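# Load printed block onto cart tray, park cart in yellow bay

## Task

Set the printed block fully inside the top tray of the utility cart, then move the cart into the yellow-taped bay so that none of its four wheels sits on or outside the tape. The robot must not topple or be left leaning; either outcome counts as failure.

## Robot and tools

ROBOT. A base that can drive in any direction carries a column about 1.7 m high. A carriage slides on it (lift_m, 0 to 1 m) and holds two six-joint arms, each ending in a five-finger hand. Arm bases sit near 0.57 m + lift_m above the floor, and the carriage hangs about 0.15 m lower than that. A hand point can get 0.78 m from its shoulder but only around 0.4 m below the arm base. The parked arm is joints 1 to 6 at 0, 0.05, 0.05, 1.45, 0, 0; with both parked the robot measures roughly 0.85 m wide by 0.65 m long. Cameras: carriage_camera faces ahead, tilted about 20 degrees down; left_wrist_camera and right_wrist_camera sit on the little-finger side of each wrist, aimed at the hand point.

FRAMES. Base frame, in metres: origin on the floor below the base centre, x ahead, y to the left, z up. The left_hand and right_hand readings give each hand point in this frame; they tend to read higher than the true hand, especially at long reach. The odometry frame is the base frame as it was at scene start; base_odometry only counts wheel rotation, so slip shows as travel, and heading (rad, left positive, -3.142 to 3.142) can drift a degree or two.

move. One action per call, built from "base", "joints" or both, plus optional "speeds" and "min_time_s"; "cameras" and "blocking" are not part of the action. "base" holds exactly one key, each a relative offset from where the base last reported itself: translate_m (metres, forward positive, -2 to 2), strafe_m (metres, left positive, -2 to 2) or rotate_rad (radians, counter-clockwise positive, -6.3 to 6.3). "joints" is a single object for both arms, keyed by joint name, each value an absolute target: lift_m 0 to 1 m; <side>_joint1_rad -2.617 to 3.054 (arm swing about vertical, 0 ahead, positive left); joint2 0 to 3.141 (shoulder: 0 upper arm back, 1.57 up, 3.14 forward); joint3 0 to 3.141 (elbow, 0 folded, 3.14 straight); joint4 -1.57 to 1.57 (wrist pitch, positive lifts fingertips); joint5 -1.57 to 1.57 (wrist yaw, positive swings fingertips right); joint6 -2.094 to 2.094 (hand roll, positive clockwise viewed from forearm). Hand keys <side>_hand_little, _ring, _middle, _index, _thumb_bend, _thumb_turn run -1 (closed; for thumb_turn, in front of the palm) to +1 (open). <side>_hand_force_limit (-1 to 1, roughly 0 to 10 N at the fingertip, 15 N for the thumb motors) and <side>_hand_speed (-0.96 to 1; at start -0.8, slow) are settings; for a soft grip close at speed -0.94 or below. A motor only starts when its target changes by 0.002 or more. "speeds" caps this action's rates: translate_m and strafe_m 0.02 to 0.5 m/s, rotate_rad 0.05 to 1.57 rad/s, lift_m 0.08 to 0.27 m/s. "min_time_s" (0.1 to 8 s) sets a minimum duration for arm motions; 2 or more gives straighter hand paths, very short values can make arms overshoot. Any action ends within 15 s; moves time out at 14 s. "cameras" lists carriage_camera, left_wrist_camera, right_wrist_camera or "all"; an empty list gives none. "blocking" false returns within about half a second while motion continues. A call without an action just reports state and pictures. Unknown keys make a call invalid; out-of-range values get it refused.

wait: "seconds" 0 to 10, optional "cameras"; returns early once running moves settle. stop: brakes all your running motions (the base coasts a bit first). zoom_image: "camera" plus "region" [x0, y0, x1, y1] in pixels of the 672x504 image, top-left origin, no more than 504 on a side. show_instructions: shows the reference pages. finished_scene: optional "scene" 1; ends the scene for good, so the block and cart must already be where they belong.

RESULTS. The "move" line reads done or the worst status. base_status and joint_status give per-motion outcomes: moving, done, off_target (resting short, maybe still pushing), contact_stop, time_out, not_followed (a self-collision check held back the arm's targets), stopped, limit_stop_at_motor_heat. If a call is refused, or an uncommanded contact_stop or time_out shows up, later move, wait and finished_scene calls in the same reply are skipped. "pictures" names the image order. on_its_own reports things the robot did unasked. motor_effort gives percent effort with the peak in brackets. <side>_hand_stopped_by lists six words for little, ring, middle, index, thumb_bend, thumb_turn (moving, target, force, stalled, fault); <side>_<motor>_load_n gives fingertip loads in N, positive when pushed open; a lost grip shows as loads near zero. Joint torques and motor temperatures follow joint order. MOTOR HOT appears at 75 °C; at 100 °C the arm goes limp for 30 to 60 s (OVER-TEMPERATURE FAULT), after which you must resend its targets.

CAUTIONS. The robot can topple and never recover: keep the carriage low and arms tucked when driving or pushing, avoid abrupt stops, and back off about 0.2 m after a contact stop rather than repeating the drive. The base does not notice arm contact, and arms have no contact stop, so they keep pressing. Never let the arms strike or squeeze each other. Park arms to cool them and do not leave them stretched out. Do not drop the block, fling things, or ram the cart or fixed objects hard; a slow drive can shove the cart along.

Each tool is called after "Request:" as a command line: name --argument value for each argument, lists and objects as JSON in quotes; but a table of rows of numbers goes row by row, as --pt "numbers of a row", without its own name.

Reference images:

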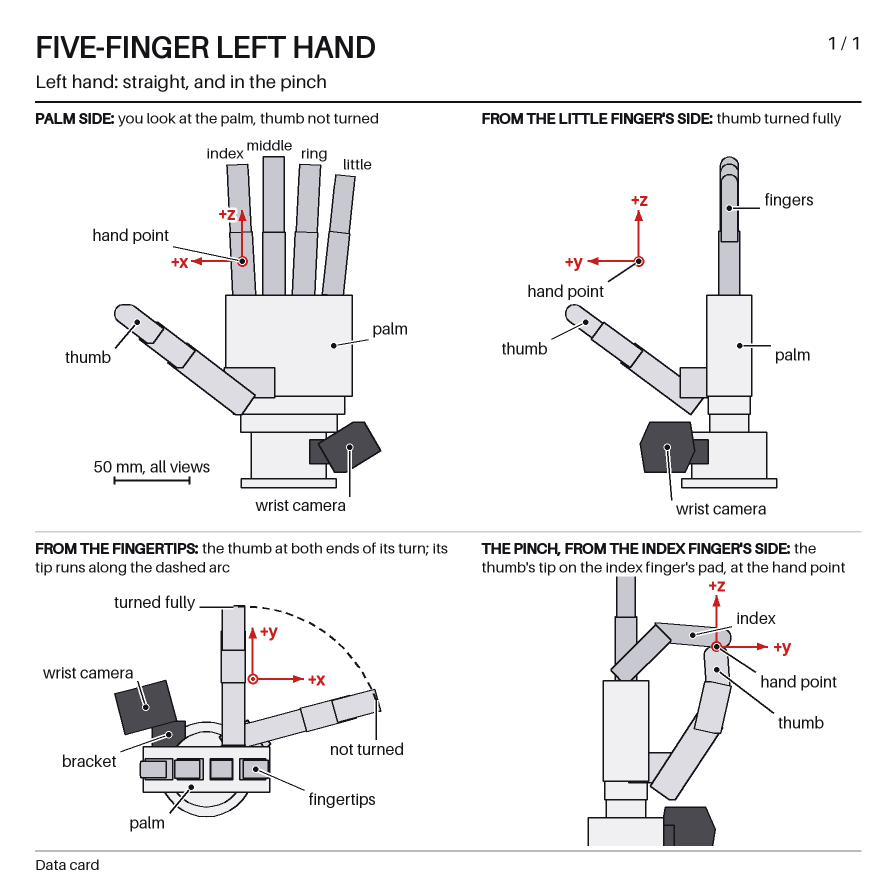

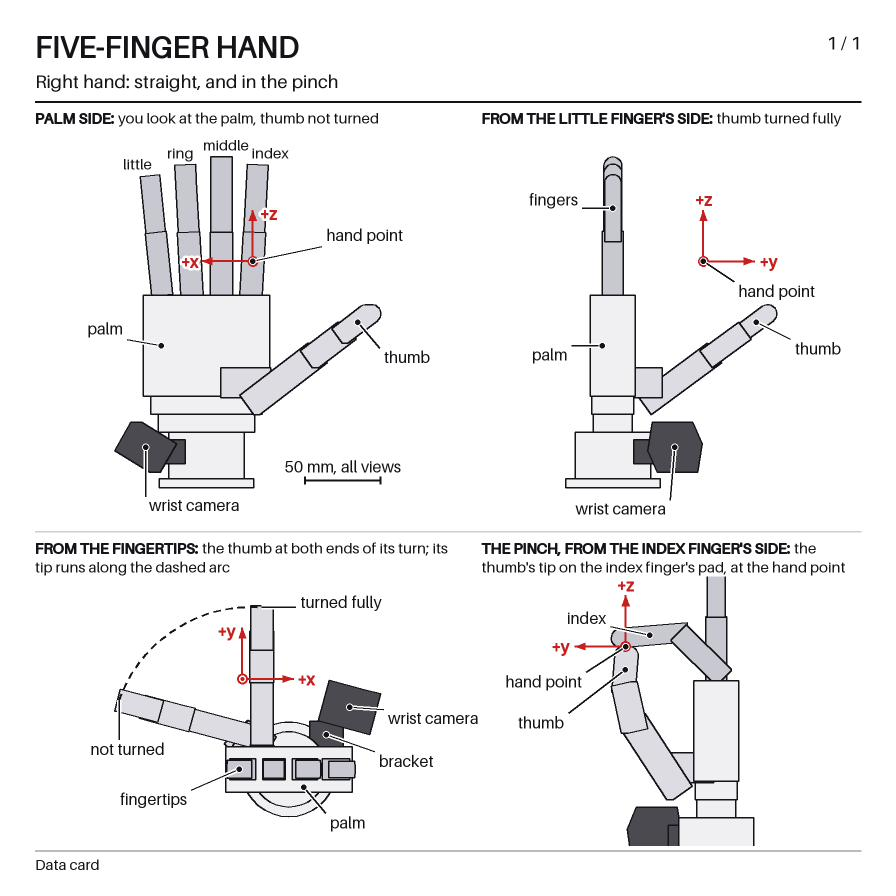

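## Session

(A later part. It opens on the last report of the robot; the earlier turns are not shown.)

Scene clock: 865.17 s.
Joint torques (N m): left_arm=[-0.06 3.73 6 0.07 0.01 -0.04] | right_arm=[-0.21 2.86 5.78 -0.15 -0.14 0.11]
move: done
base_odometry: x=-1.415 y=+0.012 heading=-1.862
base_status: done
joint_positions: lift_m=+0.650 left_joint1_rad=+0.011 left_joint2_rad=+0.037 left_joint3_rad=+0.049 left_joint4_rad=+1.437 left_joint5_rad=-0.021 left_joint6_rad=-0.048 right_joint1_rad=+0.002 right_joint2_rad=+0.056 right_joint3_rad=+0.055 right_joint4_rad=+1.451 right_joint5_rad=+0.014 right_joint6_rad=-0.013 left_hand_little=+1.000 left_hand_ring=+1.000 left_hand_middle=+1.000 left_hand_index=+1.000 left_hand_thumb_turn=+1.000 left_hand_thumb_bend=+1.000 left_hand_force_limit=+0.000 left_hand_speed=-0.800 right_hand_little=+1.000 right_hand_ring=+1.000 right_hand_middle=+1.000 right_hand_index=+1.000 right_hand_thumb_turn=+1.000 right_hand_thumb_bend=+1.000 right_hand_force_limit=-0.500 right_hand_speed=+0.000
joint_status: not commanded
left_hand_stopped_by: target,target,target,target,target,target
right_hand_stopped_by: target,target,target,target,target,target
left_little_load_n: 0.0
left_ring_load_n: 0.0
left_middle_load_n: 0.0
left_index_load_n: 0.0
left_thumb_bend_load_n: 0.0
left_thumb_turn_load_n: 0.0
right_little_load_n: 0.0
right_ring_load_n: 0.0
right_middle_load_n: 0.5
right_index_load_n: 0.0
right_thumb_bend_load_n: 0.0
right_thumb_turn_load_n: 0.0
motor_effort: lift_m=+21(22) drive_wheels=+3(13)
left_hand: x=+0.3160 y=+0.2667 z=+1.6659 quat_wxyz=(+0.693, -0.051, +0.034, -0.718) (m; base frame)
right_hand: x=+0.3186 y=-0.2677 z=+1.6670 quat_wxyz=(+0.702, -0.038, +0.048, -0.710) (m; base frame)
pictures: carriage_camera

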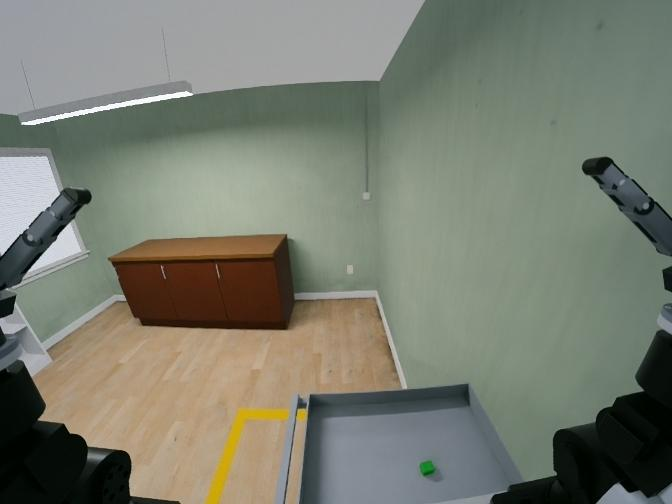

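Request:
move --joints '{"lift_m": 0.72, "left_joint1_rad": -0.82, "left_joint2_rad": 2.613, "left_joint3_rad": 1.456, "left_joint4_rad": -0.414, "left_joint5_rad": 0, "left_joint6_rad": 0.75}' --min_time_s 3 --cameras '["carriage_camera", "left_wrist_camera"]'

Scene clock: 896.10 s.
Joint torques (N m): left_arm=[-0.59 -8.75 5.56 0.29 0.12 0.17] | right_arm=[-0.27 3.15 6.12 -0.14 -0.11 0.07]
Motor temperatures (°C): left_arm=[31 34 44 31 31 32] | right_arm=[33 41 43 34 33 33]
move: done
base_odometry: x=-1.415 y=+0.012 heading=-1.862
base_status: not commanded
joint_positions: lift_m=+0.720 left_joint1_rad=-0.814 left_joint2_rad=+2.601 left_joint3_rad=+1.438 left_joint4_rad=-0.405 left_joint5_rad=-0.011 left_joint6_rad=+0.734 right_joint1_rad=+0.002 right_joint2_rad=+0.054 right_joint3_rad=+0.050 right_joint4_rad=+1.451 right_joint5_rad=+0.014 right_joint6_rad=-0.013 left_hand_little=+1.000 left_hand_ring=+1.000 left_hand_middle=+1.000 left_hand_index=+1.000 left_hand_thumb_turn=+1.000 left_hand_thumb_bend=+1.000 left_hand_force_limit=+0.000 left_hand_speed=-0.800 right_hand_little=+1.000 right_hand_ring=+1.000 right_hand_middle=+1.000 right_hand_index=+1.000 right_hand_thumb_turn=+1.000 right_hand_thumb_bend=+1.000 right_hand_force_limit=-0.500 right_hand_speed=+0.000
joint_status: all done
left_hand_stopped_by: target,target,target,target,target,target
right_hand_stopped_by: target,target,target,target,target,target
left_little_load_n: 0.0
left_ring_load_n: 0.0
left_middle_load_n: 0.0
left_index_load_n: 0.0
left_thumb_bend_load_n: -0.5
left_thumb_turn_load_n: 0.0
right_little_load_n: 0.0
right_ring_load_n: 0.0
right_middle_load_n: 0.0
right_index_load_n: 0.0
right_thumb_bend_load_n: 0.0
right_thumb_turn_load_n: 0.0
motor_effort: lift_m=+21(26) drive_wheels=+2(3)
left_hand: x=+0.4683 y=+0.0655 z=+1.0699 quat_wxyz=(+0.005, -0.011, +1.000, +0.002) (m; base frame)
right_hand: x=+0.3193 y=-0.2677 z=+1.7356 quat_wxyz=(+0.702, -0.039, +0.048, -0.710) (m; base frame)
pictures: carriage_camera, left_wrist_camera

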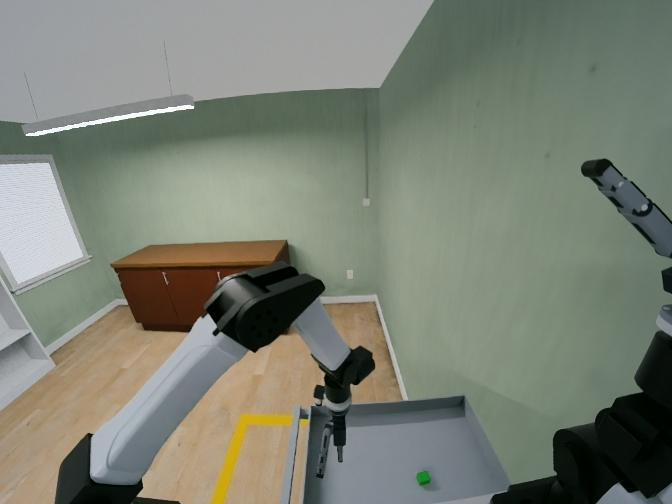

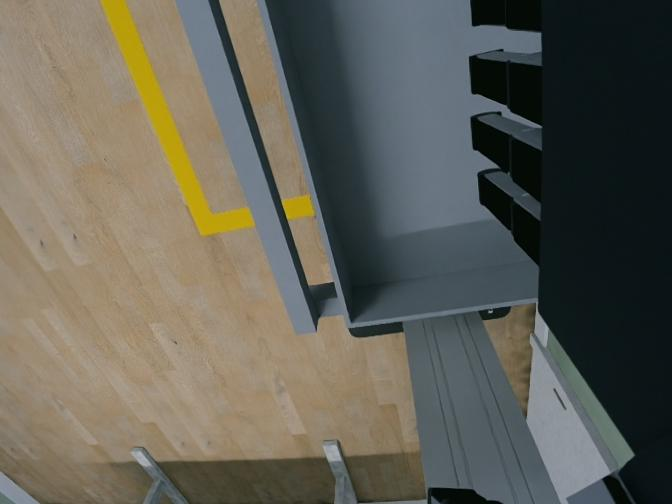

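Request:
move --joints '{"lift_m": 0.56}' --speeds '{"lift_m": 0.12}' --cameras '["carriage_camera", "left_wrist_camera"]'

Scene clock: 900.63 s.
Joint torques (N m): left_arm=[-0.53 -9.37 5.16 0.32 0.11 0.14] | right_arm=[-0.16 3.15 6.2 -0.14 -0.09 0.07]
move: done
base_odometry: x=-1.415 y=+0.012 heading=-1.862
base_status: not commanded
joint_positions: lift_m=+0.560 left_joint1_rad=-0.814 left_joint2_rad=+2.608 left_joint3_rad=+1.443 left_joint4_rad=-0.411 left_joint5_rad=-0.011 left_joint6_rad=+0.735 right_joint1_rad=+0.002 right_joint2_rad=+0.053 right_joint3_rad=+0.049 right_joint4_rad=+1.451 right_joint5_rad=+0.014 right_joint6_rad=-0.013 left_hand_little=+1.000 left_hand_ring=+1.000 left_hand_middle=+1.000 left_hand_index=+1.000 left_hand_thumb_turn=+1.000 left_hand_thumb_bend=+1.000 left_hand_force_limit=+0.000 left_hand_speed=-0.800 right_hand_little=+1.000 right_hand_ring=+1.000 right_hand_middle=+1.000 right_hand_index=+1.000 right_hand_thumb_turn=+1.000 right_hand_thumb_bend=+1.000 right_hand_force_limit=-0.500 right_hand_speed=+0.000
joint_status: all done
left_hand_stopped_by: target,target,target,target,target,target
right_hand_stopped_by: target,target,target,target,target,target
left_little_load_n: 0.0
left_ring_load_n: 0.0
left_middle_load_n: 0.0
left_index_load_n: 0.0
left_thumb_bend_load_n: 0.0
left_thumb_turn_load_n: 0.0
right_little_load_n: 0.0
right_ring_load_n: 0.0
right_middle_load_n: 0.0
right_index_load_n: 0.0
right_thumb_bend_load_n: 0.0
right_thumb_turn_load_n: 0.0
motor_effort: lift_m=+21(21) drive_wheels=+2(3)
left_hand: x=+0.4670 y=+0.0669 z=+0.9084 quat_wxyz=(+0.002, -0.011, +1.000, +0.005) (m; base frame)
right_hand: x=+0.3192 y=-0.2677 z=+1.5755 quat_wxyz=(+0.702, -0.039, +0.048, -0.710) (m; base frame)
pictures: carriage_camera, left_wrist_camera

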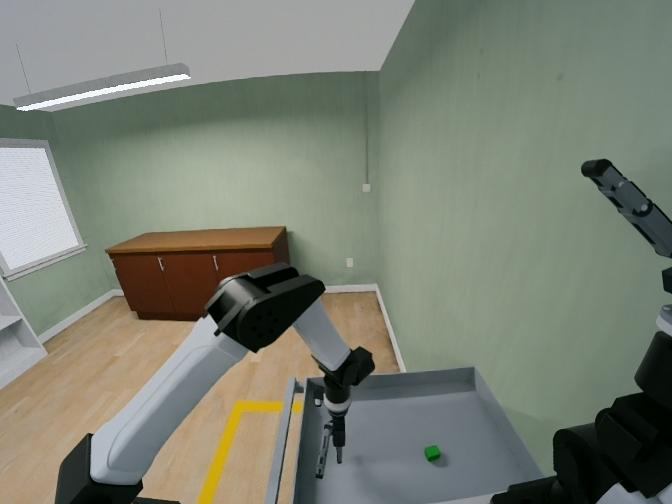

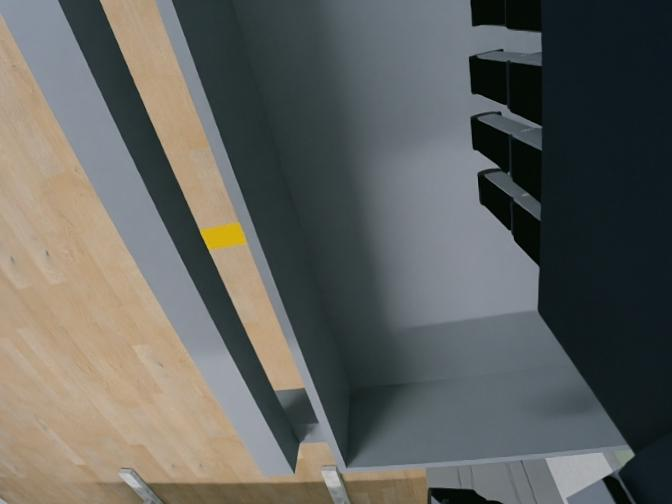

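Request:
move --joints '{"lift_m": 0.545}' --speeds '{"lift_m": 0.1}' --cameras '[]'

Request:
move --base '{"strafe_m": 0.2}' --speeds '{"strafe_m": 0.06}' --cameras '["carriage_camera", "left_wrist_camera"]'

Scene clock: 904.73 s.
Joint torques (N m): left_arm=[-0.59 -9.51 5.01 0.35 0.11 0.14] | right_arm=[-0.09 3.43 6.3 -0.15 -0.11 0.05]
move: done
base_odometry: x=-1.415 y=+0.012 heading=-1.862
base_status: not commanded
joint_positions: lift_m=+0.545 left_joint1_rad=-0.814 left_joint2_rad=+2.610 left_joint3_rad=+1.445 left_joint4_rad=-0.413 left_joint5_rad=-0.010 left_joint6_rad=+0.735 right_joint1_rad=+0.002 right_joint2_rad=+0.053 right_joint3_rad=+0.049 right_joint4_rad=+1.451 right_joint5_rad=+0.014 right_joint6_rad=-0.013 left_hand_little=+1.000 left_hand_ring=+1.000 left_hand_middle=+1.000 left_hand_index=+1.000 left_hand_thumb_turn=+1.000 left_hand_thumb_bend=+1.000 left_hand_force_limit=+0.000 left_hand_speed=-0.800 right_hand_little=+1.000 right_hand_ring=+1.000 right_hand_middle=+1.000 right_hand_index=+1.000 right_hand_thumb_turn=+1.000 right_hand_thumb_bend=+1.000 right_hand_force_limit=-0.500 right_hand_speed=+0.000
joint_status: all done
left_hand_stopped_by: target,target,target,target,target,target
right_hand_stopped_by: target,target,target,target,target,target
left_little_load_n: 0.0
left_ring_load_n: 0.0
left_middle_load_n: 0.0
left_index_load_n: 0.0
left_thumb_bend_load_n: 0.0
left_thumb_turn_load_n: 0.0
right_little_load_n: 0.0
right_ring_load_n: 0.0
right_middle_load_n: 0.0
right_index_load_n: 0.0
right_thumb_bend_load_n: 0.0
right_thumb_turn_load_n: 0.0
motor_effort: lift_m=+21(21) drive_wheels=+2(3)
left_hand: x=+0.4668 y=+0.0671 z=+0.8931 quat_wxyz=(+0.001, -0.011, +1.000, +0.006) (m; base frame)
right_hand: x=+0.3193 y=-0.2677 z=+1.5604 quat_wxyz=(+0.702, -0.039, +0.048, -0.710) (m; base frame)
pictures: none
No camera images: "cameras" was empty.

Scene clock: 908.60 s.
Joint torques (N m): left_arm=[2.13 -10.03 2.45 -1.14 -1.47 0.22] | right_arm=[-0.25 3.06 6.22 -0.17 -0.07 0.09]
move: done
base_odometry: x=-1.223 y=-0.046 heading=-1.862
base_status: done
joint_positions: lift_m=+0.545 left_joint1_rad=-0.845 left_joint2_rad=+2.610 left_joint3_rad=+1.481 left_joint4_rad=-0.246 left_joint5_rad=+0.166 left_joint6_rad=+0.729 right_joint1_rad=+0.002 right_joint2_rad=+0.053 right_joint3_rad=+0.049 right_joint4_rad=+1.451 right_joint5_rad=+0.014 right_joint6_rad=-0.013 left_hand_little=+1.000 left_hand_ring=+1.000 left_hand_middle=+1.000 left_hand_index=+1.000 left_hand_thumb_turn=+1.000 left_hand_thumb_bend=+1.000 left_hand_force_limit=+0.000 left_hand_speed=-0.800 right_hand_little=+1.000 right_hand_ring=+1.000 right_hand_middle=+1.000 right_hand_index=+1.000 right_hand_thumb_turn=+1.000 right_hand_thumb_bend=+1.000 right_hand_force_limit=-0.500 right_hand_speed=+0.000
joint_status: not commanded
left_hand_stopped_by: target,target,target,target,target,target
right_hand_stopped_by: target,target,target,target,target,target
left_little_load_n: 0.0
left_ring_load_n: 0.0
left_middle_load_n: 0.0
left_index_load_n: 1.0
left_thumb_bend_load_n: 0.0
left_thumb_turn_load_n: 0.0
right_little_load_n: 0.0
right_ring_load_n: 0.0
right_middle_load_n: 0.0
right_index_load_n: 0.0
right_thumb_bend_load_n: 0.0
right_thumb_turn_load_n: 0.0
motor_effort: lift_m=+21(22) drive_wheels=+2(8)
left_hand: x=+0.4748 y=-0.0099 z=+0.8903 quat_wxyz=(+0.003, +0.010, +0.992, -0.128) (m; base frame)
right_hand: x=+0.3193 y=-0.2677 z=+1.5604 quat_wxyz=(+0.702, -0.039, +0.048, -0.710) (m; base frame)
pictures: carriage_camera, left_wrist_camera

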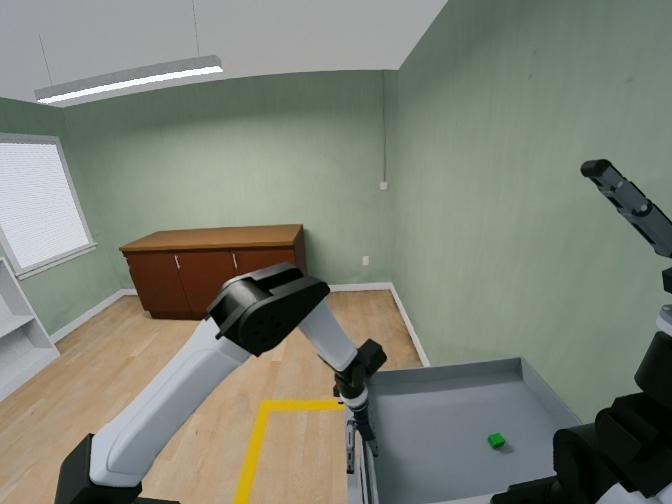

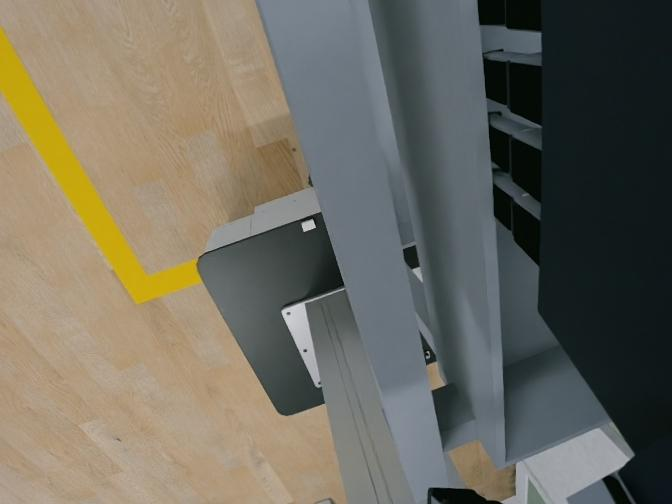

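Request:
move --base '{"translate_m": 0.1}' --speeds '{"translate_m": 0.06}' --cameras '["carriage_camera", "left_wrist_camera"]'

Scene clock: 922.87 s.
Joint torques (N m): left_arm=[1.99 -9.69 2.35 -0.75 -1.16 0.22] | right_arm=[-0.02 3.26 6.24 -0.18 -0.09 0.09]
Motor temperatures (°C): left_arm=[31 42 42 32 33 32] | right_arm=[33 40 44 33 33 33]
move: done
base_odometry: x=-1.252 y=-0.142 heading=-1.862
base_status: done
joint_positions: lift_m=+0.545 left_joint1_rad=-0.844 left_joint2_rad=+2.606 left_joint3_rad=+1.481 left_joint4_rad=-0.286 left_joint5_rad=+0.133 left_joint6_rad=+0.729 right_joint1_rad=+0.002 right_joint2_rad=+0.053 right_joint3_rad=+0.049 right_joint4_rad=+1.451 right_joint5_rad=+0.014 right_joint6_rad=-0.013 left_hand_little=+1.000 left_hand_ring=+1.000 left_hand_middle=+1.000 left_hand_index=+1.000 left_hand_thumb_turn=+1.000 left_hand_thumb_bend=+1.000 left_hand_force_limit=+0.000 left_hand_speed=-0.800 right_hand_little=+1.000 right_hand_ring=+1.000 right_hand_middle=+1.000 right_hand_index=+1.000 right_hand_thumb_turn=+1.000 right_hand_thumb_bend=+1.000 right_hand_force_limit=-0.500 right_hand_speed=+0.000
joint_status: not commanded
left_hand_stopped_by: target,target,target,target,target,target
right_hand_stopped_by: target,target,target,target,target,target
left_little_load_n: 0.0
left_ring_load_n: 0.0
left_middle_load_n: 0.0
left_index_load_n: 0.5
left_thumb_bend_load_n: 0.0
left_thumb_turn_load_n: 0.0
right_little_load_n: 0.0
right_ring_load_n: 0.0
right_middle_load_n: 0.0
right_index_load_n: 0.0
right_thumb_bend_load_n: 0.0
right_thumb_turn_load_n: 0.0
motor_effort: lift_m=+21(21) drive_wheels=+3(7)
left_hand: x=+0.4737 y=+0.0019 z=+0.8920 quat_wxyz=(+0.004, +0.006, +0.995, -0.103) (m; base frame)
right_hand: x=+0.3193 y=-0.2677 z=+1.5604 quat_wxyz=(+0.702, -0.039, +0.048, -0.710) (m; base frame)
pictures: carriage_camera, left_wrist_camera

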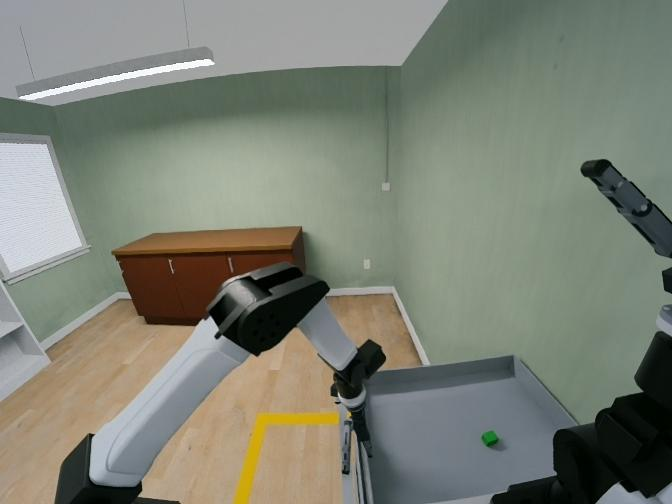

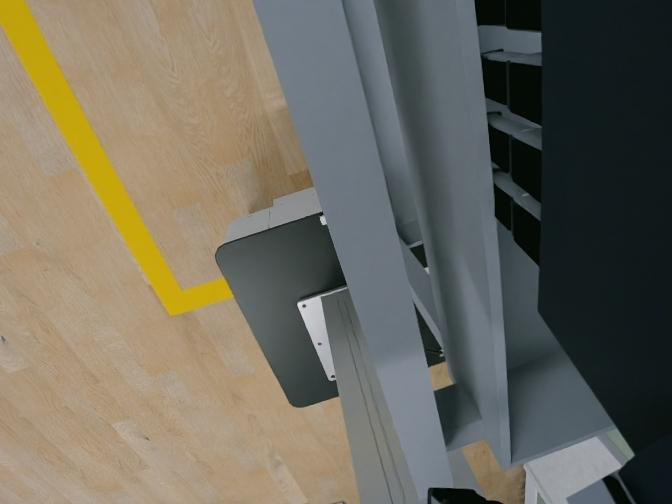

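Request:
move --base '{"strafe_m": 0.12}' --speeds '{"strafe_m": 0.06}' --cameras '["carriage_camera", "left_wrist_camera"]'

Scene clock: 930.87 s.
Joint torques (N m): left_arm=[2.61 -9.42 1.16 -0.92 -1.18 0.35] | right_arm=[-0.31 3.12 6.26 -0.13 -0.11 0.1]
move: done
base_odometry: x=-1.137 y=-0.176 heading=-1.862
base_status: done
joint_positions: lift_m=+0.545 left_joint1_rad=-0.851 left_joint2_rad=+2.602 left_joint3_rad=+1.497 left_joint4_rad=-0.257 left_joint5_rad=+0.142 left_joint6_rad=+0.719 right_joint1_rad=+0.002 right_joint2_rad=+0.053 right_joint3_rad=+0.049 right_joint4_rad=+1.451 right_joint5_rad=+0.014 right_joint6_rad=-0.013 left_hand_little=+1.000 left_hand_ring=+1.000 left_hand_middle=+1.000 left_hand_index=+1.000 left_hand_thumb_turn=+1.000 left_hand_thumb_bend=+1.000 left_hand_force_limit=+0.000 left_hand_speed=-0.800 right_hand_little=+1.000 right_hand_ring=+1.000 right_hand_middle=+1.000 right_hand_index=+1.000 right_hand_thumb_turn=+1.000 right_hand_thumb_bend=+1.000 right_hand_force_limit=-0.500 right_hand_speed=+0.000
joint_status: not commanded
left_hand_stopped_by: target,target,target,target,target,target
right_hand_stopped_by: target,target,target,target,target,target
left_little_load_n: 0.0
left_ring_load_n: 0.0
left_middle_load_n: 0.0
left_index_load_n: 1.0
left_thumb_bend_load_n: 0.0
left_thumb_turn_load_n: 0.0
right_little_load_n: 0.0
right_ring_load_n: 0.0
right_middle_load_n: 0.0
right_index_load_n: 0.0
right_thumb_bend_load_n: 0.0
right_thumb_turn_load_n: 0.0
motor_effort: lift_m=+21(21) drive_wheels=+2(12)
left_hand: x=+0.4810 y=-0.0142 z=+0.8958 quat_wxyz=(+0.016, +0.007, +0.992, -0.125) (m; base frame)
right_hand: x=+0.3193 y=-0.2677 z=+1.5604 quat_wxyz=(+0.702, -0.039, +0.048, -0.710) (m; base frame)
pictures: carriage_camera, left_wrist_camera

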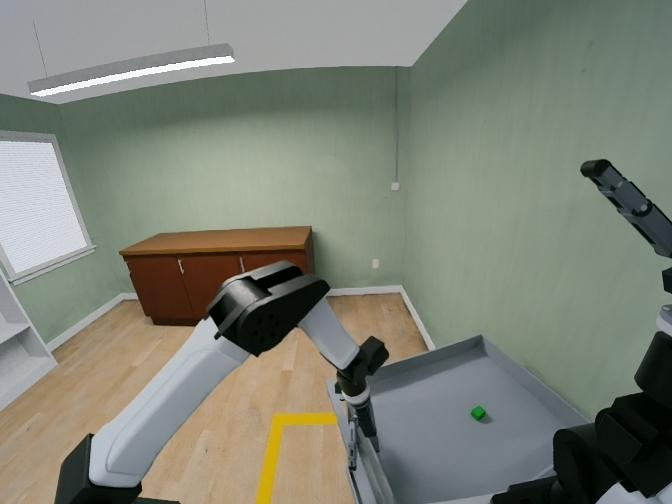

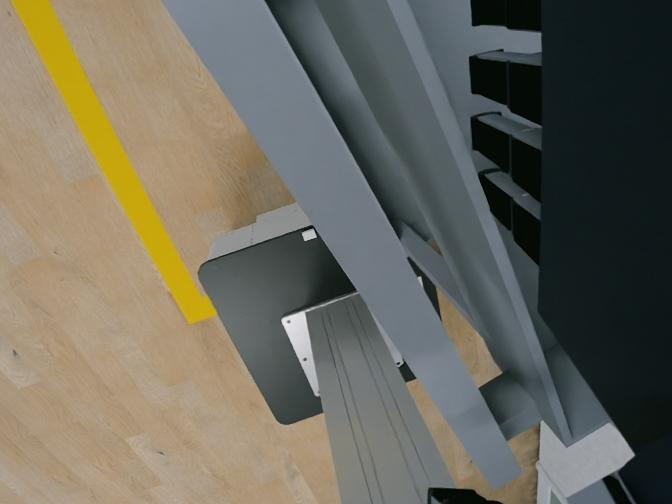

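Request:
move --base '{"strafe_m": 0.13}' --speeds '{"strafe_m": 0.06}' --cameras '["carriage_camera", "left_wrist_camera"]'

Scene clock: 940.67 s.
Joint torques (N m): left_arm=[0.27 -8.99 3.14 0.02 -0.1 0.2] | right_arm=[-0.25 3.18 6.15 -0.18 -0.1 0.11]
move: done
base_odometry: x=-1.013 y=-0.214 heading=-1.862
base_status: done
joint_positions: lift_m=+0.545 left_joint1_rad=-0.824 left_joint2_rad=+2.601 left_joint3_rad=+1.470 left_joint4_rad=-0.369 left_joint5_rad=+0.012 left_joint6_rad=+0.731 right_joint1_rad=+0.002 right_joint2_rad=+0.053 right_joint3_rad=+0.049 right_joint4_rad=+1.451 right_joint5_rad=+0.014 right_joint6_rad=-0.013 left_hand_little=+1.000 left_hand_ring=+1.000 left_hand_middle=+1.000 left_hand_index=+1.000 left_hand_thumb_turn=+1.000 left_hand_thumb_bend=+1.000 left_hand_force_limit=+0.000 left_hand_speed=-0.800 right_hand_little=+1.000 right_hand_ring=+1.000 right_hand_middle=+1.000 right_hand_index=+1.000 right_hand_thumb_turn=+1.000 right_hand_thumb_bend=+1.000 right_hand_force_limit=-0.500 right_hand_speed=+0.000
joint_status: not commanded
left_hand_stopped_by: target,target,target,target,target,target
right_hand_stopped_by: target,target,target,target,target,target
left_little_load_n: 0.0
left_ring_load_n: 0.0
left_middle_load_n: 0.0
left_index_load_n: 0.0
left_thumb_bend_load_n: -0.5
left_thumb_turn_load_n: 0.0
right_little_load_n: 0.0
right_ring_load_n: 0.0
right_middle_load_n: 0.0
right_index_load_n: 0.0
right_thumb_bend_load_n: 0.0
right_thumb_turn_load_n: 0.0
motor_effort: lift_m=+21(21) drive_wheels=+0(13)
left_hand: x=+0.4790 y=+0.0422 z=+0.8957 quat_wxyz=(+0.019, -0.008, +0.999, -0.030) (m; base frame)
right_hand: x=+0.3193 y=-0.2677 z=+1.5604 quat_wxyz=(+0.702, -0.039, +0.048, -0.710) (m; base frame)
pictures: carriage_camera, left_wrist_camera

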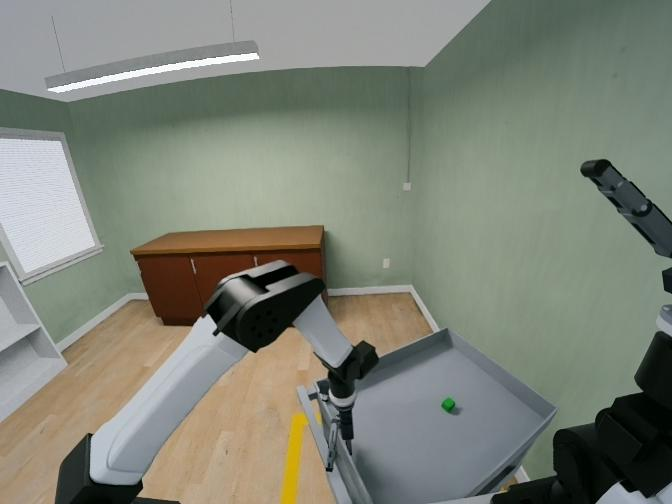

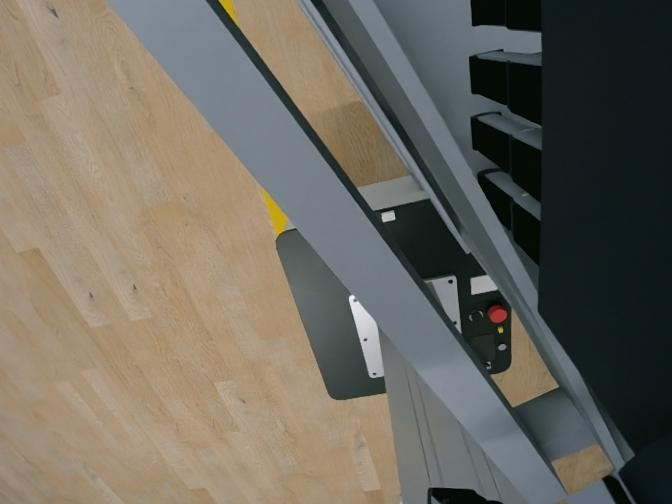

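Request:
move --joints '{"lift_m": 0.74}' --speeds '{"lift_m": 0.15}' --cameras '["carriage_camera"]'

Request:
move --joints '{"left_joint1_rad": 0, "left_joint2_rad": 0.05, "left_joint3_rad": 0.05, "left_joint4_rad": 1.45, "left_joint5_rad": 0, "left_joint6_rad": 0}' --min_time_s 3 --cameras '["carriage_camera"]'

Scene clock: 948.10 s.
Joint torques (N m): left_arm=[0.29 -9.37 3.71 0.35 -0.08 0.15] | right_arm=[-0.25 3.4 6.32 -0.14 -0.08 0.1]
move: done
base_odometry: x=-1.013 y=-0.214 heading=-1.862
base_status: not commanded
joint_positions: lift_m=+0.740 left_joint1_rad=-0.824 left_joint2_rad=+2.606 left_joint3_rad=+1.462 left_joint4_rad=-0.409 left_joint5_rad=+0.011 left_joint6_rad=+0.735 right_joint1_rad=+0.002 right_joint2_rad=+0.053 right_joint3_rad=+0.049 right_joint4_rad=+1.451 right_joint5_rad=+0.014 right_joint6_rad=-0.013 left_hand_little=+1.000 left_hand_ring=+1.000 left_hand_middle=+1.000 left_hand_index=+1.000 left_hand_thumb_turn=+1.000 left_hand_thumb_bend=+1.000 left_hand_force_limit=+0.000 left_hand_speed=-0.800 right_hand_little=+1.000 right_hand_ring=+1.000 right_hand_middle=+1.000 right_hand_index=+1.000 right_hand_thumb_turn=+1.000 right_hand_thumb_bend=+1.000 right_hand_force_limit=-0.500 right_hand_speed=+0.000
joint_status: all done
left_hand_stopped_by: target,target,target,target,target,target
right_hand_stopped_by: target,target,target,target,target,target
left_little_load_n: 0.0
left_ring_load_n: 0.0
left_middle_load_n: 0.0
left_index_load_n: 0.0
left_thumb_bend_load_n: 0.0
left_thumb_turn_load_n: 0.0
right_little_load_n: 0.0
right_ring_load_n: 0.0
right_middle_load_n: 0.0
right_index_load_n: 0.0
right_thumb_bend_load_n: 0.0
right_thumb_turn_load_n: 0.0
motor_effort: lift_m=+22(26) drive_wheels=+0(0)
left_hand: x=+0.4683 y=+0.0543 z=+1.0903 quat_wxyz=(+0.002, -0.006, +1.000, -0.010) (m; base frame)
right_hand: x=+0.3193 y=-0.2677 z=+1.7553 quat_wxyz=(+0.702, -0.039, +0.048, -0.710) (m; base frame)
pictures: carriage_camera

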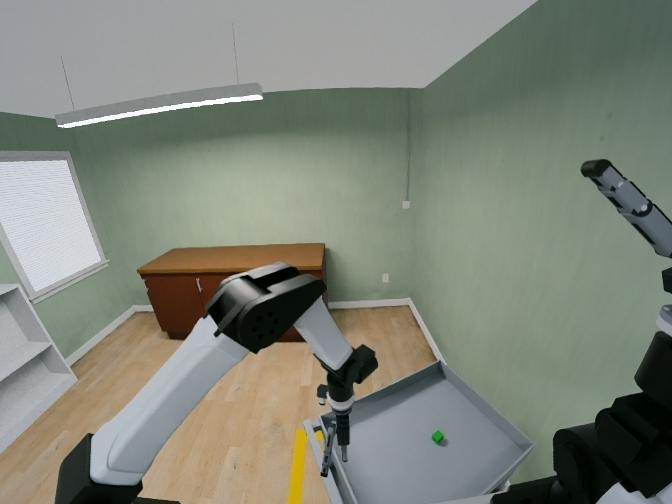

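Scene clock: 951.43 s.
Joint torques (N m): left_arm=[0.66 2.85 4.98 0.19 -0.06 -0.22] | right_arm=[0.03 3.41 6.15 -0.19 -0.11 0.09]
move: done
base_odometry: x=-1.013 y=-0.214 heading=-1.862
base_status: not commanded
joint_positions: lift_m=+0.740 left_joint1_rad=-0.008 left_joint2_rad=+0.058 left_joint3_rad=+0.059 left_joint4_rad=+1.441 left_joint5_rad=+0.005 left_joint6_rad=+0.016 right_joint1_rad=+0.002 right_joint2_rad=+0.053 right_joint3_rad=+0.049 right_joint4_rad=+1.451 right_joint5_rad=+0.014 right_joint6_rad=-0.013 left_hand_little=+1.000 left_hand_ring=+1.000 left_hand_middle=+1.000 left_hand_index=+1.000 left_hand_thumb_turn=+1.000 left_hand_thumb_bend=+1.000 left_hand_force_limit=+0.000 left_hand_speed=-0.800 right_hand_little=+1.000 right_hand_ring=+1.000 right_hand_middle=+1.000 right_hand_index=+1.000 right_hand_thumb_turn=+1.000 right_hand_thumb_bend=+1.000 right_hand_force_limit=-0.500 right_hand_speed=+0.000
joint_status: all done
left_hand_stopped_by: target,target,target,target,target,target
right_hand_stopped_by: target,target,target,target,target,target
left_little_load_n: 0.0
left_ring_load_n: 0.0
left_middle_load_n: 0.0
left_index_load_n: 0.0
left_thumb_bend_load_n: 0.0
left_thumb_turn_load_n: 0.0
right_little_load_n: 0.0
right_ring_load_n: 0.0
right_middle_load_n: 0.0
right_index_load_n: 0.0
right_thumb_bend_load_n: 0.0
right_thumb_turn_load_n: 0.0
motor_effort: lift_m=+22(22) drive_wheels=+0(0)
left_hand: x=+0.3203 y=+0.2636 z=+1.7567 quat_wxyz=(+0.708, -0.043, +0.048, -0.703) (m; base frame)
right_hand: x=+0.3193 y=-0.2677 z=+1.7553 quat_wxyz=(+0.702, -0.039, +0.048, -0.710) (m; base frame)
pictures: carriage_camera

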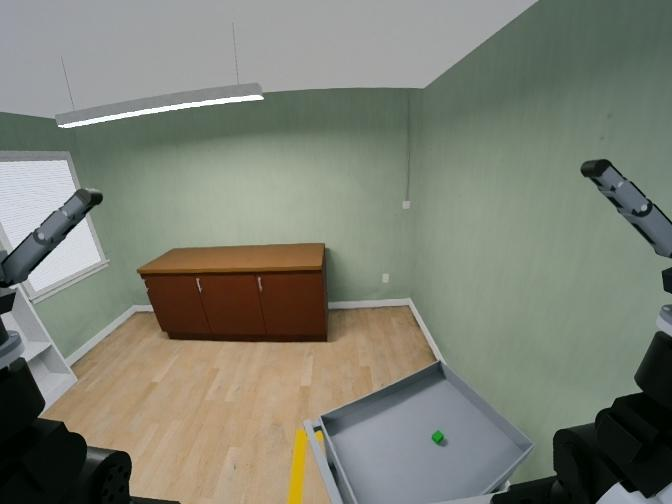

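Request:
move --base '{"translate_m": -0.55}' --joints '{"lift_m": 0.4}' --speeds '{"translate_m": 0.15, "lift_m": 0.1}' --cameras '["carriage_camera"]'

Scene clock: 959.00 s.
Joint torques (N m): left_arm=[0.59 3.18 5.44 0.08 -0.08 -0.22] | right_arm=[-0.13 3.12 6.28 -0.16 -0.07 0.09]
move: done
base_odometry: x=-0.854 y=+0.313 heading=-1.862
base_status: done
joint_positions: lift_m=+0.400 left_joint1_rad=-0.008 left_joint2_rad=+0.055 left_joint3_rad=+0.053 left_joint4_rad=+1.449 left_joint5_rad=+0.005 left_joint6_rad=+0.016 right_joint1_rad=+0.002 right_joint2_rad=+0.053 right_joint3_rad=+0.049 right_joint4_rad=+1.451 right_joint5_rad=+0.014 right_joint6_rad=-0.013 left_hand_little=+1.000 left_hand_ring=+1.000 left_hand_middle=+1.000 left_hand_index=+1.000 left_hand_thumb_turn=+1.000 left_hand_thumb_bend=+1.000 left_hand_force_limit=+0.000 left_hand_speed=-0.800 right_hand_little=+1.000 right_hand_ring=+1.000 right_hand_middle=+1.000 right_hand_index=+1.000 right_hand_thumb_turn=+1.000 right_hand_thumb_bend=+1.000 right_hand_force_limit=-0.500 right_hand_speed=+0.000
joint_status: all done
left_hand_stopped_by: target,target,target,target,target,target
right_hand_stopped_by: target,target,target,target,target,target
left_little_load_n: 0.0
left_ring_load_n: 0.0
left_middle_load_n: 0.0
left_index_load_n: 0.0
left_thumb_bend_load_n: 0.0
left_thumb_turn_load_n: 0.0
right_little_load_n: 0.0
right_ring_load_n: 0.0
right_middle_load_n: 0.0
right_index_load_n: 0.0
right_thumb_bend_load_n: 0.0
right_thumb_turn_load_n: 0.0
motor_effort: lift_m=+22(22) drive_wheels=-2(8)
left_hand: x=+0.3189 y=+0.2636 z=+1.4159 quat_wxyz=(+0.708, -0.041, +0.046, -0.703) (m; base frame)
right_hand: x=+0.3192 y=-0.2677 z=+1.4153 quat_wxyz=(+0.702, -0.039, +0.048, -0.710) (m; base frame)
pictures: carriage_camera

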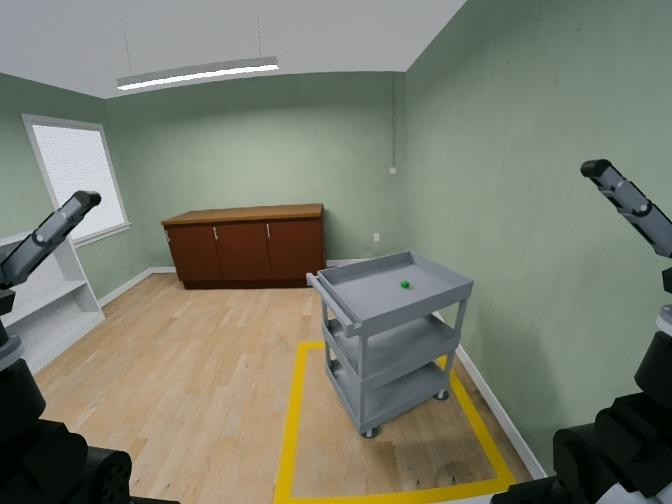

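Request:
move --base '{"strafe_m": 0.95}' --speeds '{"strafe_m": 0.3}' --cameras '[]'

Request:
move --base '{"translate_m": 1.55}' --speeds '{"translate_m": 0.35}' --cameras '[]'

Request:
move --base '{"rotate_rad": -1.8}' --speeds '{"rotate_rad": 0.7}' --cameras '["carriage_camera"]'

Scene clock: 973.07 s.
Joint torques (N m): left_arm=[0.53 3.12 5.42 0.07 -0.06 -0.23] | right_arm=[-0.09 3.22 6.12 -0.14 -0.1 0.07]
move: done
base_odometry: x=+0.056 y=+0.040 heading=-1.862
base_status: done
joint_positions: lift_m=+0.400 left_joint1_rad=-0.007 left_joint2_rad=+0.055 left_joint3_rad=+0.053 left_joint4_rad=+1.450 left_joint5_rad=+0.005 left_joint6_rad=+0.016 right_joint1_rad=+0.002 right_joint2_rad=+0.053 right_joint3_rad=+0.049 right_joint4_rad=+1.451 right_joint5_rad=+0.014 right_joint6_rad=-0.013 left_hand_little=+1.000 left_hand_ring=+1.000 left_hand_middle=+1.000 left_hand_index=+1.000 left_hand_thumb_turn=+1.000 left_hand_thumb_bend=+1.000 left_hand_force_limit=+0.000 left_hand_speed=-0.800 right_hand_little=+1.000 right_hand_ring=+1.000 right_hand_middle=+1.000 right_hand_index=+1.000 right_hand_thumb_turn=+1.000 right_hand_thumb_bend=+1.000 right_hand_force_limit=-0.500 right_hand_speed=+0.000
joint_status: not commanded
left_hand_stopped_by: target,target,target,target,target,target
right_hand_stopped_by: target,target,target,target,target,target
left_little_load_n: -0.5
left_ring_load_n: 0.0
left_middle_load_n: 0.0
left_index_load_n: 0.0
left_thumb_bend_load_n: 0.0
left_thumb_turn_load_n: 0.0
right_little_load_n: 0.0
right_ring_load_n: 0.0
right_middle_load_n: 0.0
right_index_load_n: 0.0
right_thumb_bend_load_n: 0.0
right_thumb_turn_load_n: 0.0
motor_effort: lift_m=+21(22) drive_wheels=-3(8)
left_hand: x=+0.3188 y=+0.2637 z=+1.4159 quat_wxyz=(+0.709, -0.041, +0.046, -0.703) (m; base frame)
right_hand: x=+0.3192 y=-0.2677 z=+1.4153 quat_wxyz=(+0.702, -0.039, +0.048, -0.710) (m; base frame)
pictures: none
No camera images: "cameras" was empty.

Scene clock: 979.20 s.
Joint torques (N m): left_arm=[0.5 3.15 5.55 0.03 -0.05 -0.22] | right_arm=[-0.08 3.22 6.41 -0.15 -0.11 0.09]
move: done
base_odometry: x=-0.389 y=-1.445 heading=-1.862
base_status: done
joint_positions: lift_m=+0.400 left_joint1_rad=-0.007 left_joint2_rad=+0.055 left_joint3_rad=+0.053 left_joint4_rad=+1.450 left_joint5_rad=+0.005 left_joint6_rad=+0.016 right_joint1_rad=+0.002 right_joint2_rad=+0.053 right_joint3_rad=+0.049 right_joint4_rad=+1.451 right_joint5_rad=+0.014 right_joint6_rad=-0.013 left_hand_little=+1.000 left_hand_ring=+1.000 left_hand_middle=+1.000 left_hand_index=+1.000 left_hand_thumb_turn=+1.000 left_hand_thumb_bend=+1.000 left_hand_force_limit=+0.000 left_hand_speed=-0.800 right_hand_little=+1.000 right_hand_ring=+1.000 right_hand_middle=+1.000 right_hand_index=+1.000 right_hand_thumb_turn=+1.000 right_hand_thumb_bend=+1.000 right_hand_force_limit=-0.500 right_hand_speed=+0.000
joint_status: not commanded
left_hand_stopped_by: target,target,target,target,target,target
right_hand_stopped_by: target,target,target,target,target,target
left_little_load_n: 0.0
left_ring_load_n: 0.0
left_middle_load_n: 0.0
left_index_load_n: 0.0
left_thumb_bend_load_n: 0.0
left_thumb_turn_load_n: 0.0
right_little_load_n: 0.0
right_ring_load_n: 0.0
right_middle_load_n: 0.0
right_index_load_n: 0.0
right_thumb_bend_load_n: 0.0
right_thumb_turn_load_n: 0.0
motor_effort: lift_m=+21(22) drive_wheels=-4(10)
left_hand: x=+0.3188 y=+0.2637 z=+1.4159 quat_wxyz=(+0.709, -0.041, +0.046, -0.703) (m; base frame)
right_hand: x=+0.3192 y=-0.2677 z=+1.4153 quat_wxyz=(+0.702, -0.039, +0.048, -0.710) (m; base frame)
pictures: none
No camera images: "cameras" was empty.

Scene clock: 982.97 s.
Joint torques (N m): left_arm=[0.44 3.17 5.44 0.07 -0.05 -0.22] | right_arm=[-0.17 3.32 6.38 -0.13 -0.1 0.05]
move: done
base_odometry: x=-0.389 y=-1.445 heading=+2.622
base_status: done
joint_positions: lift_m=+0.400 left_joint1_rad=-0.007 left_joint2_rad=+0.055 left_joint3_rad=+0.053 left_joint4_rad=+1.450 left_joint5_rad=+0.005 left_joint6_rad=+0.016 right_joint1_rad=+0.002 right_joint2_rad=+0.053 right_joint3_rad=+0.049 right_joint4_rad=+1.451 right_joint5_rad=+0.014 right_joint6_rad=-0.013 left_hand_little=+1.000 left_hand_ring=+1.000 left_hand_middle=+1.000 left_hand_index=+1.000 left_hand_thumb_turn=+1.000 left_hand_thumb_bend=+1.000 left_hand_force_limit=+0.000 left_hand_speed=-0.800 right_hand_little=+1.000 right_hand_ring=+1.000 right_hand_middle=+1.000 right_hand_index=+1.000 right_hand_thumb_turn=+1.000 right_hand_thumb_bend=+1.000 right_hand_force_limit=-0.500 right_hand_speed=+0.000
joint_status: not commanded
left_hand_stopped_by: target,target,target,target,target,target
right_hand_stopped_by: target,target,target,target,target,target
left_little_load_n: 0.0
left_ring_load_n: 0.0
left_middle_load_n: 0.0
left_index_load_n: 0.0
left_thumb_bend_load_n: 0.0
left_thumb_turn_load_n: 0.0
right_little_load_n: 0.0
right_ring_load_n: 0.0
right_middle_load_n: 0.0
right_index_load_n: 0.0
right_thumb_bend_load_n: 0.5
right_thumb_turn_load_n: 0.0
motor_effort: lift_m=+21(22) drive_wheels=+3(9)
left_hand: x=+0.3187 y=+0.2638 z=+1.4160 quat_wxyz=(+0.709, -0.041, +0.045, -0.703) (m; base frame)
right_hand: x=+0.3192 y=-0.2677 z=+1.4153 quat_wxyz=(+0.702, -0.039, +0.048, -0.710) (m; base frame)
pictures: carriage_camera

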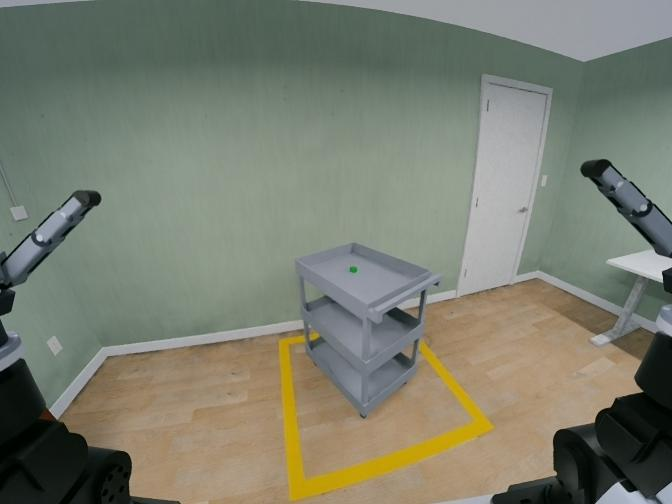

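Request:
zoom_image --camera "carriage_camera" --region '[250, 300, 510, 504]'

Scaled by 1.938.

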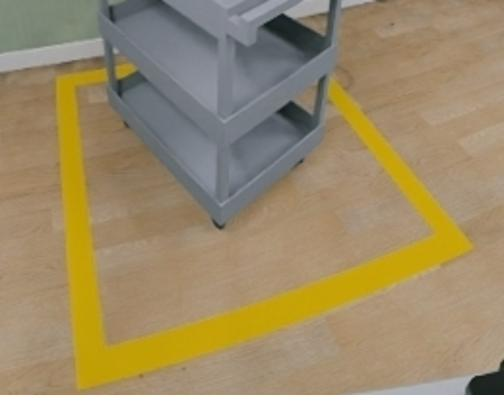

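Request:
finished_scene

The scene is finished: the task was done.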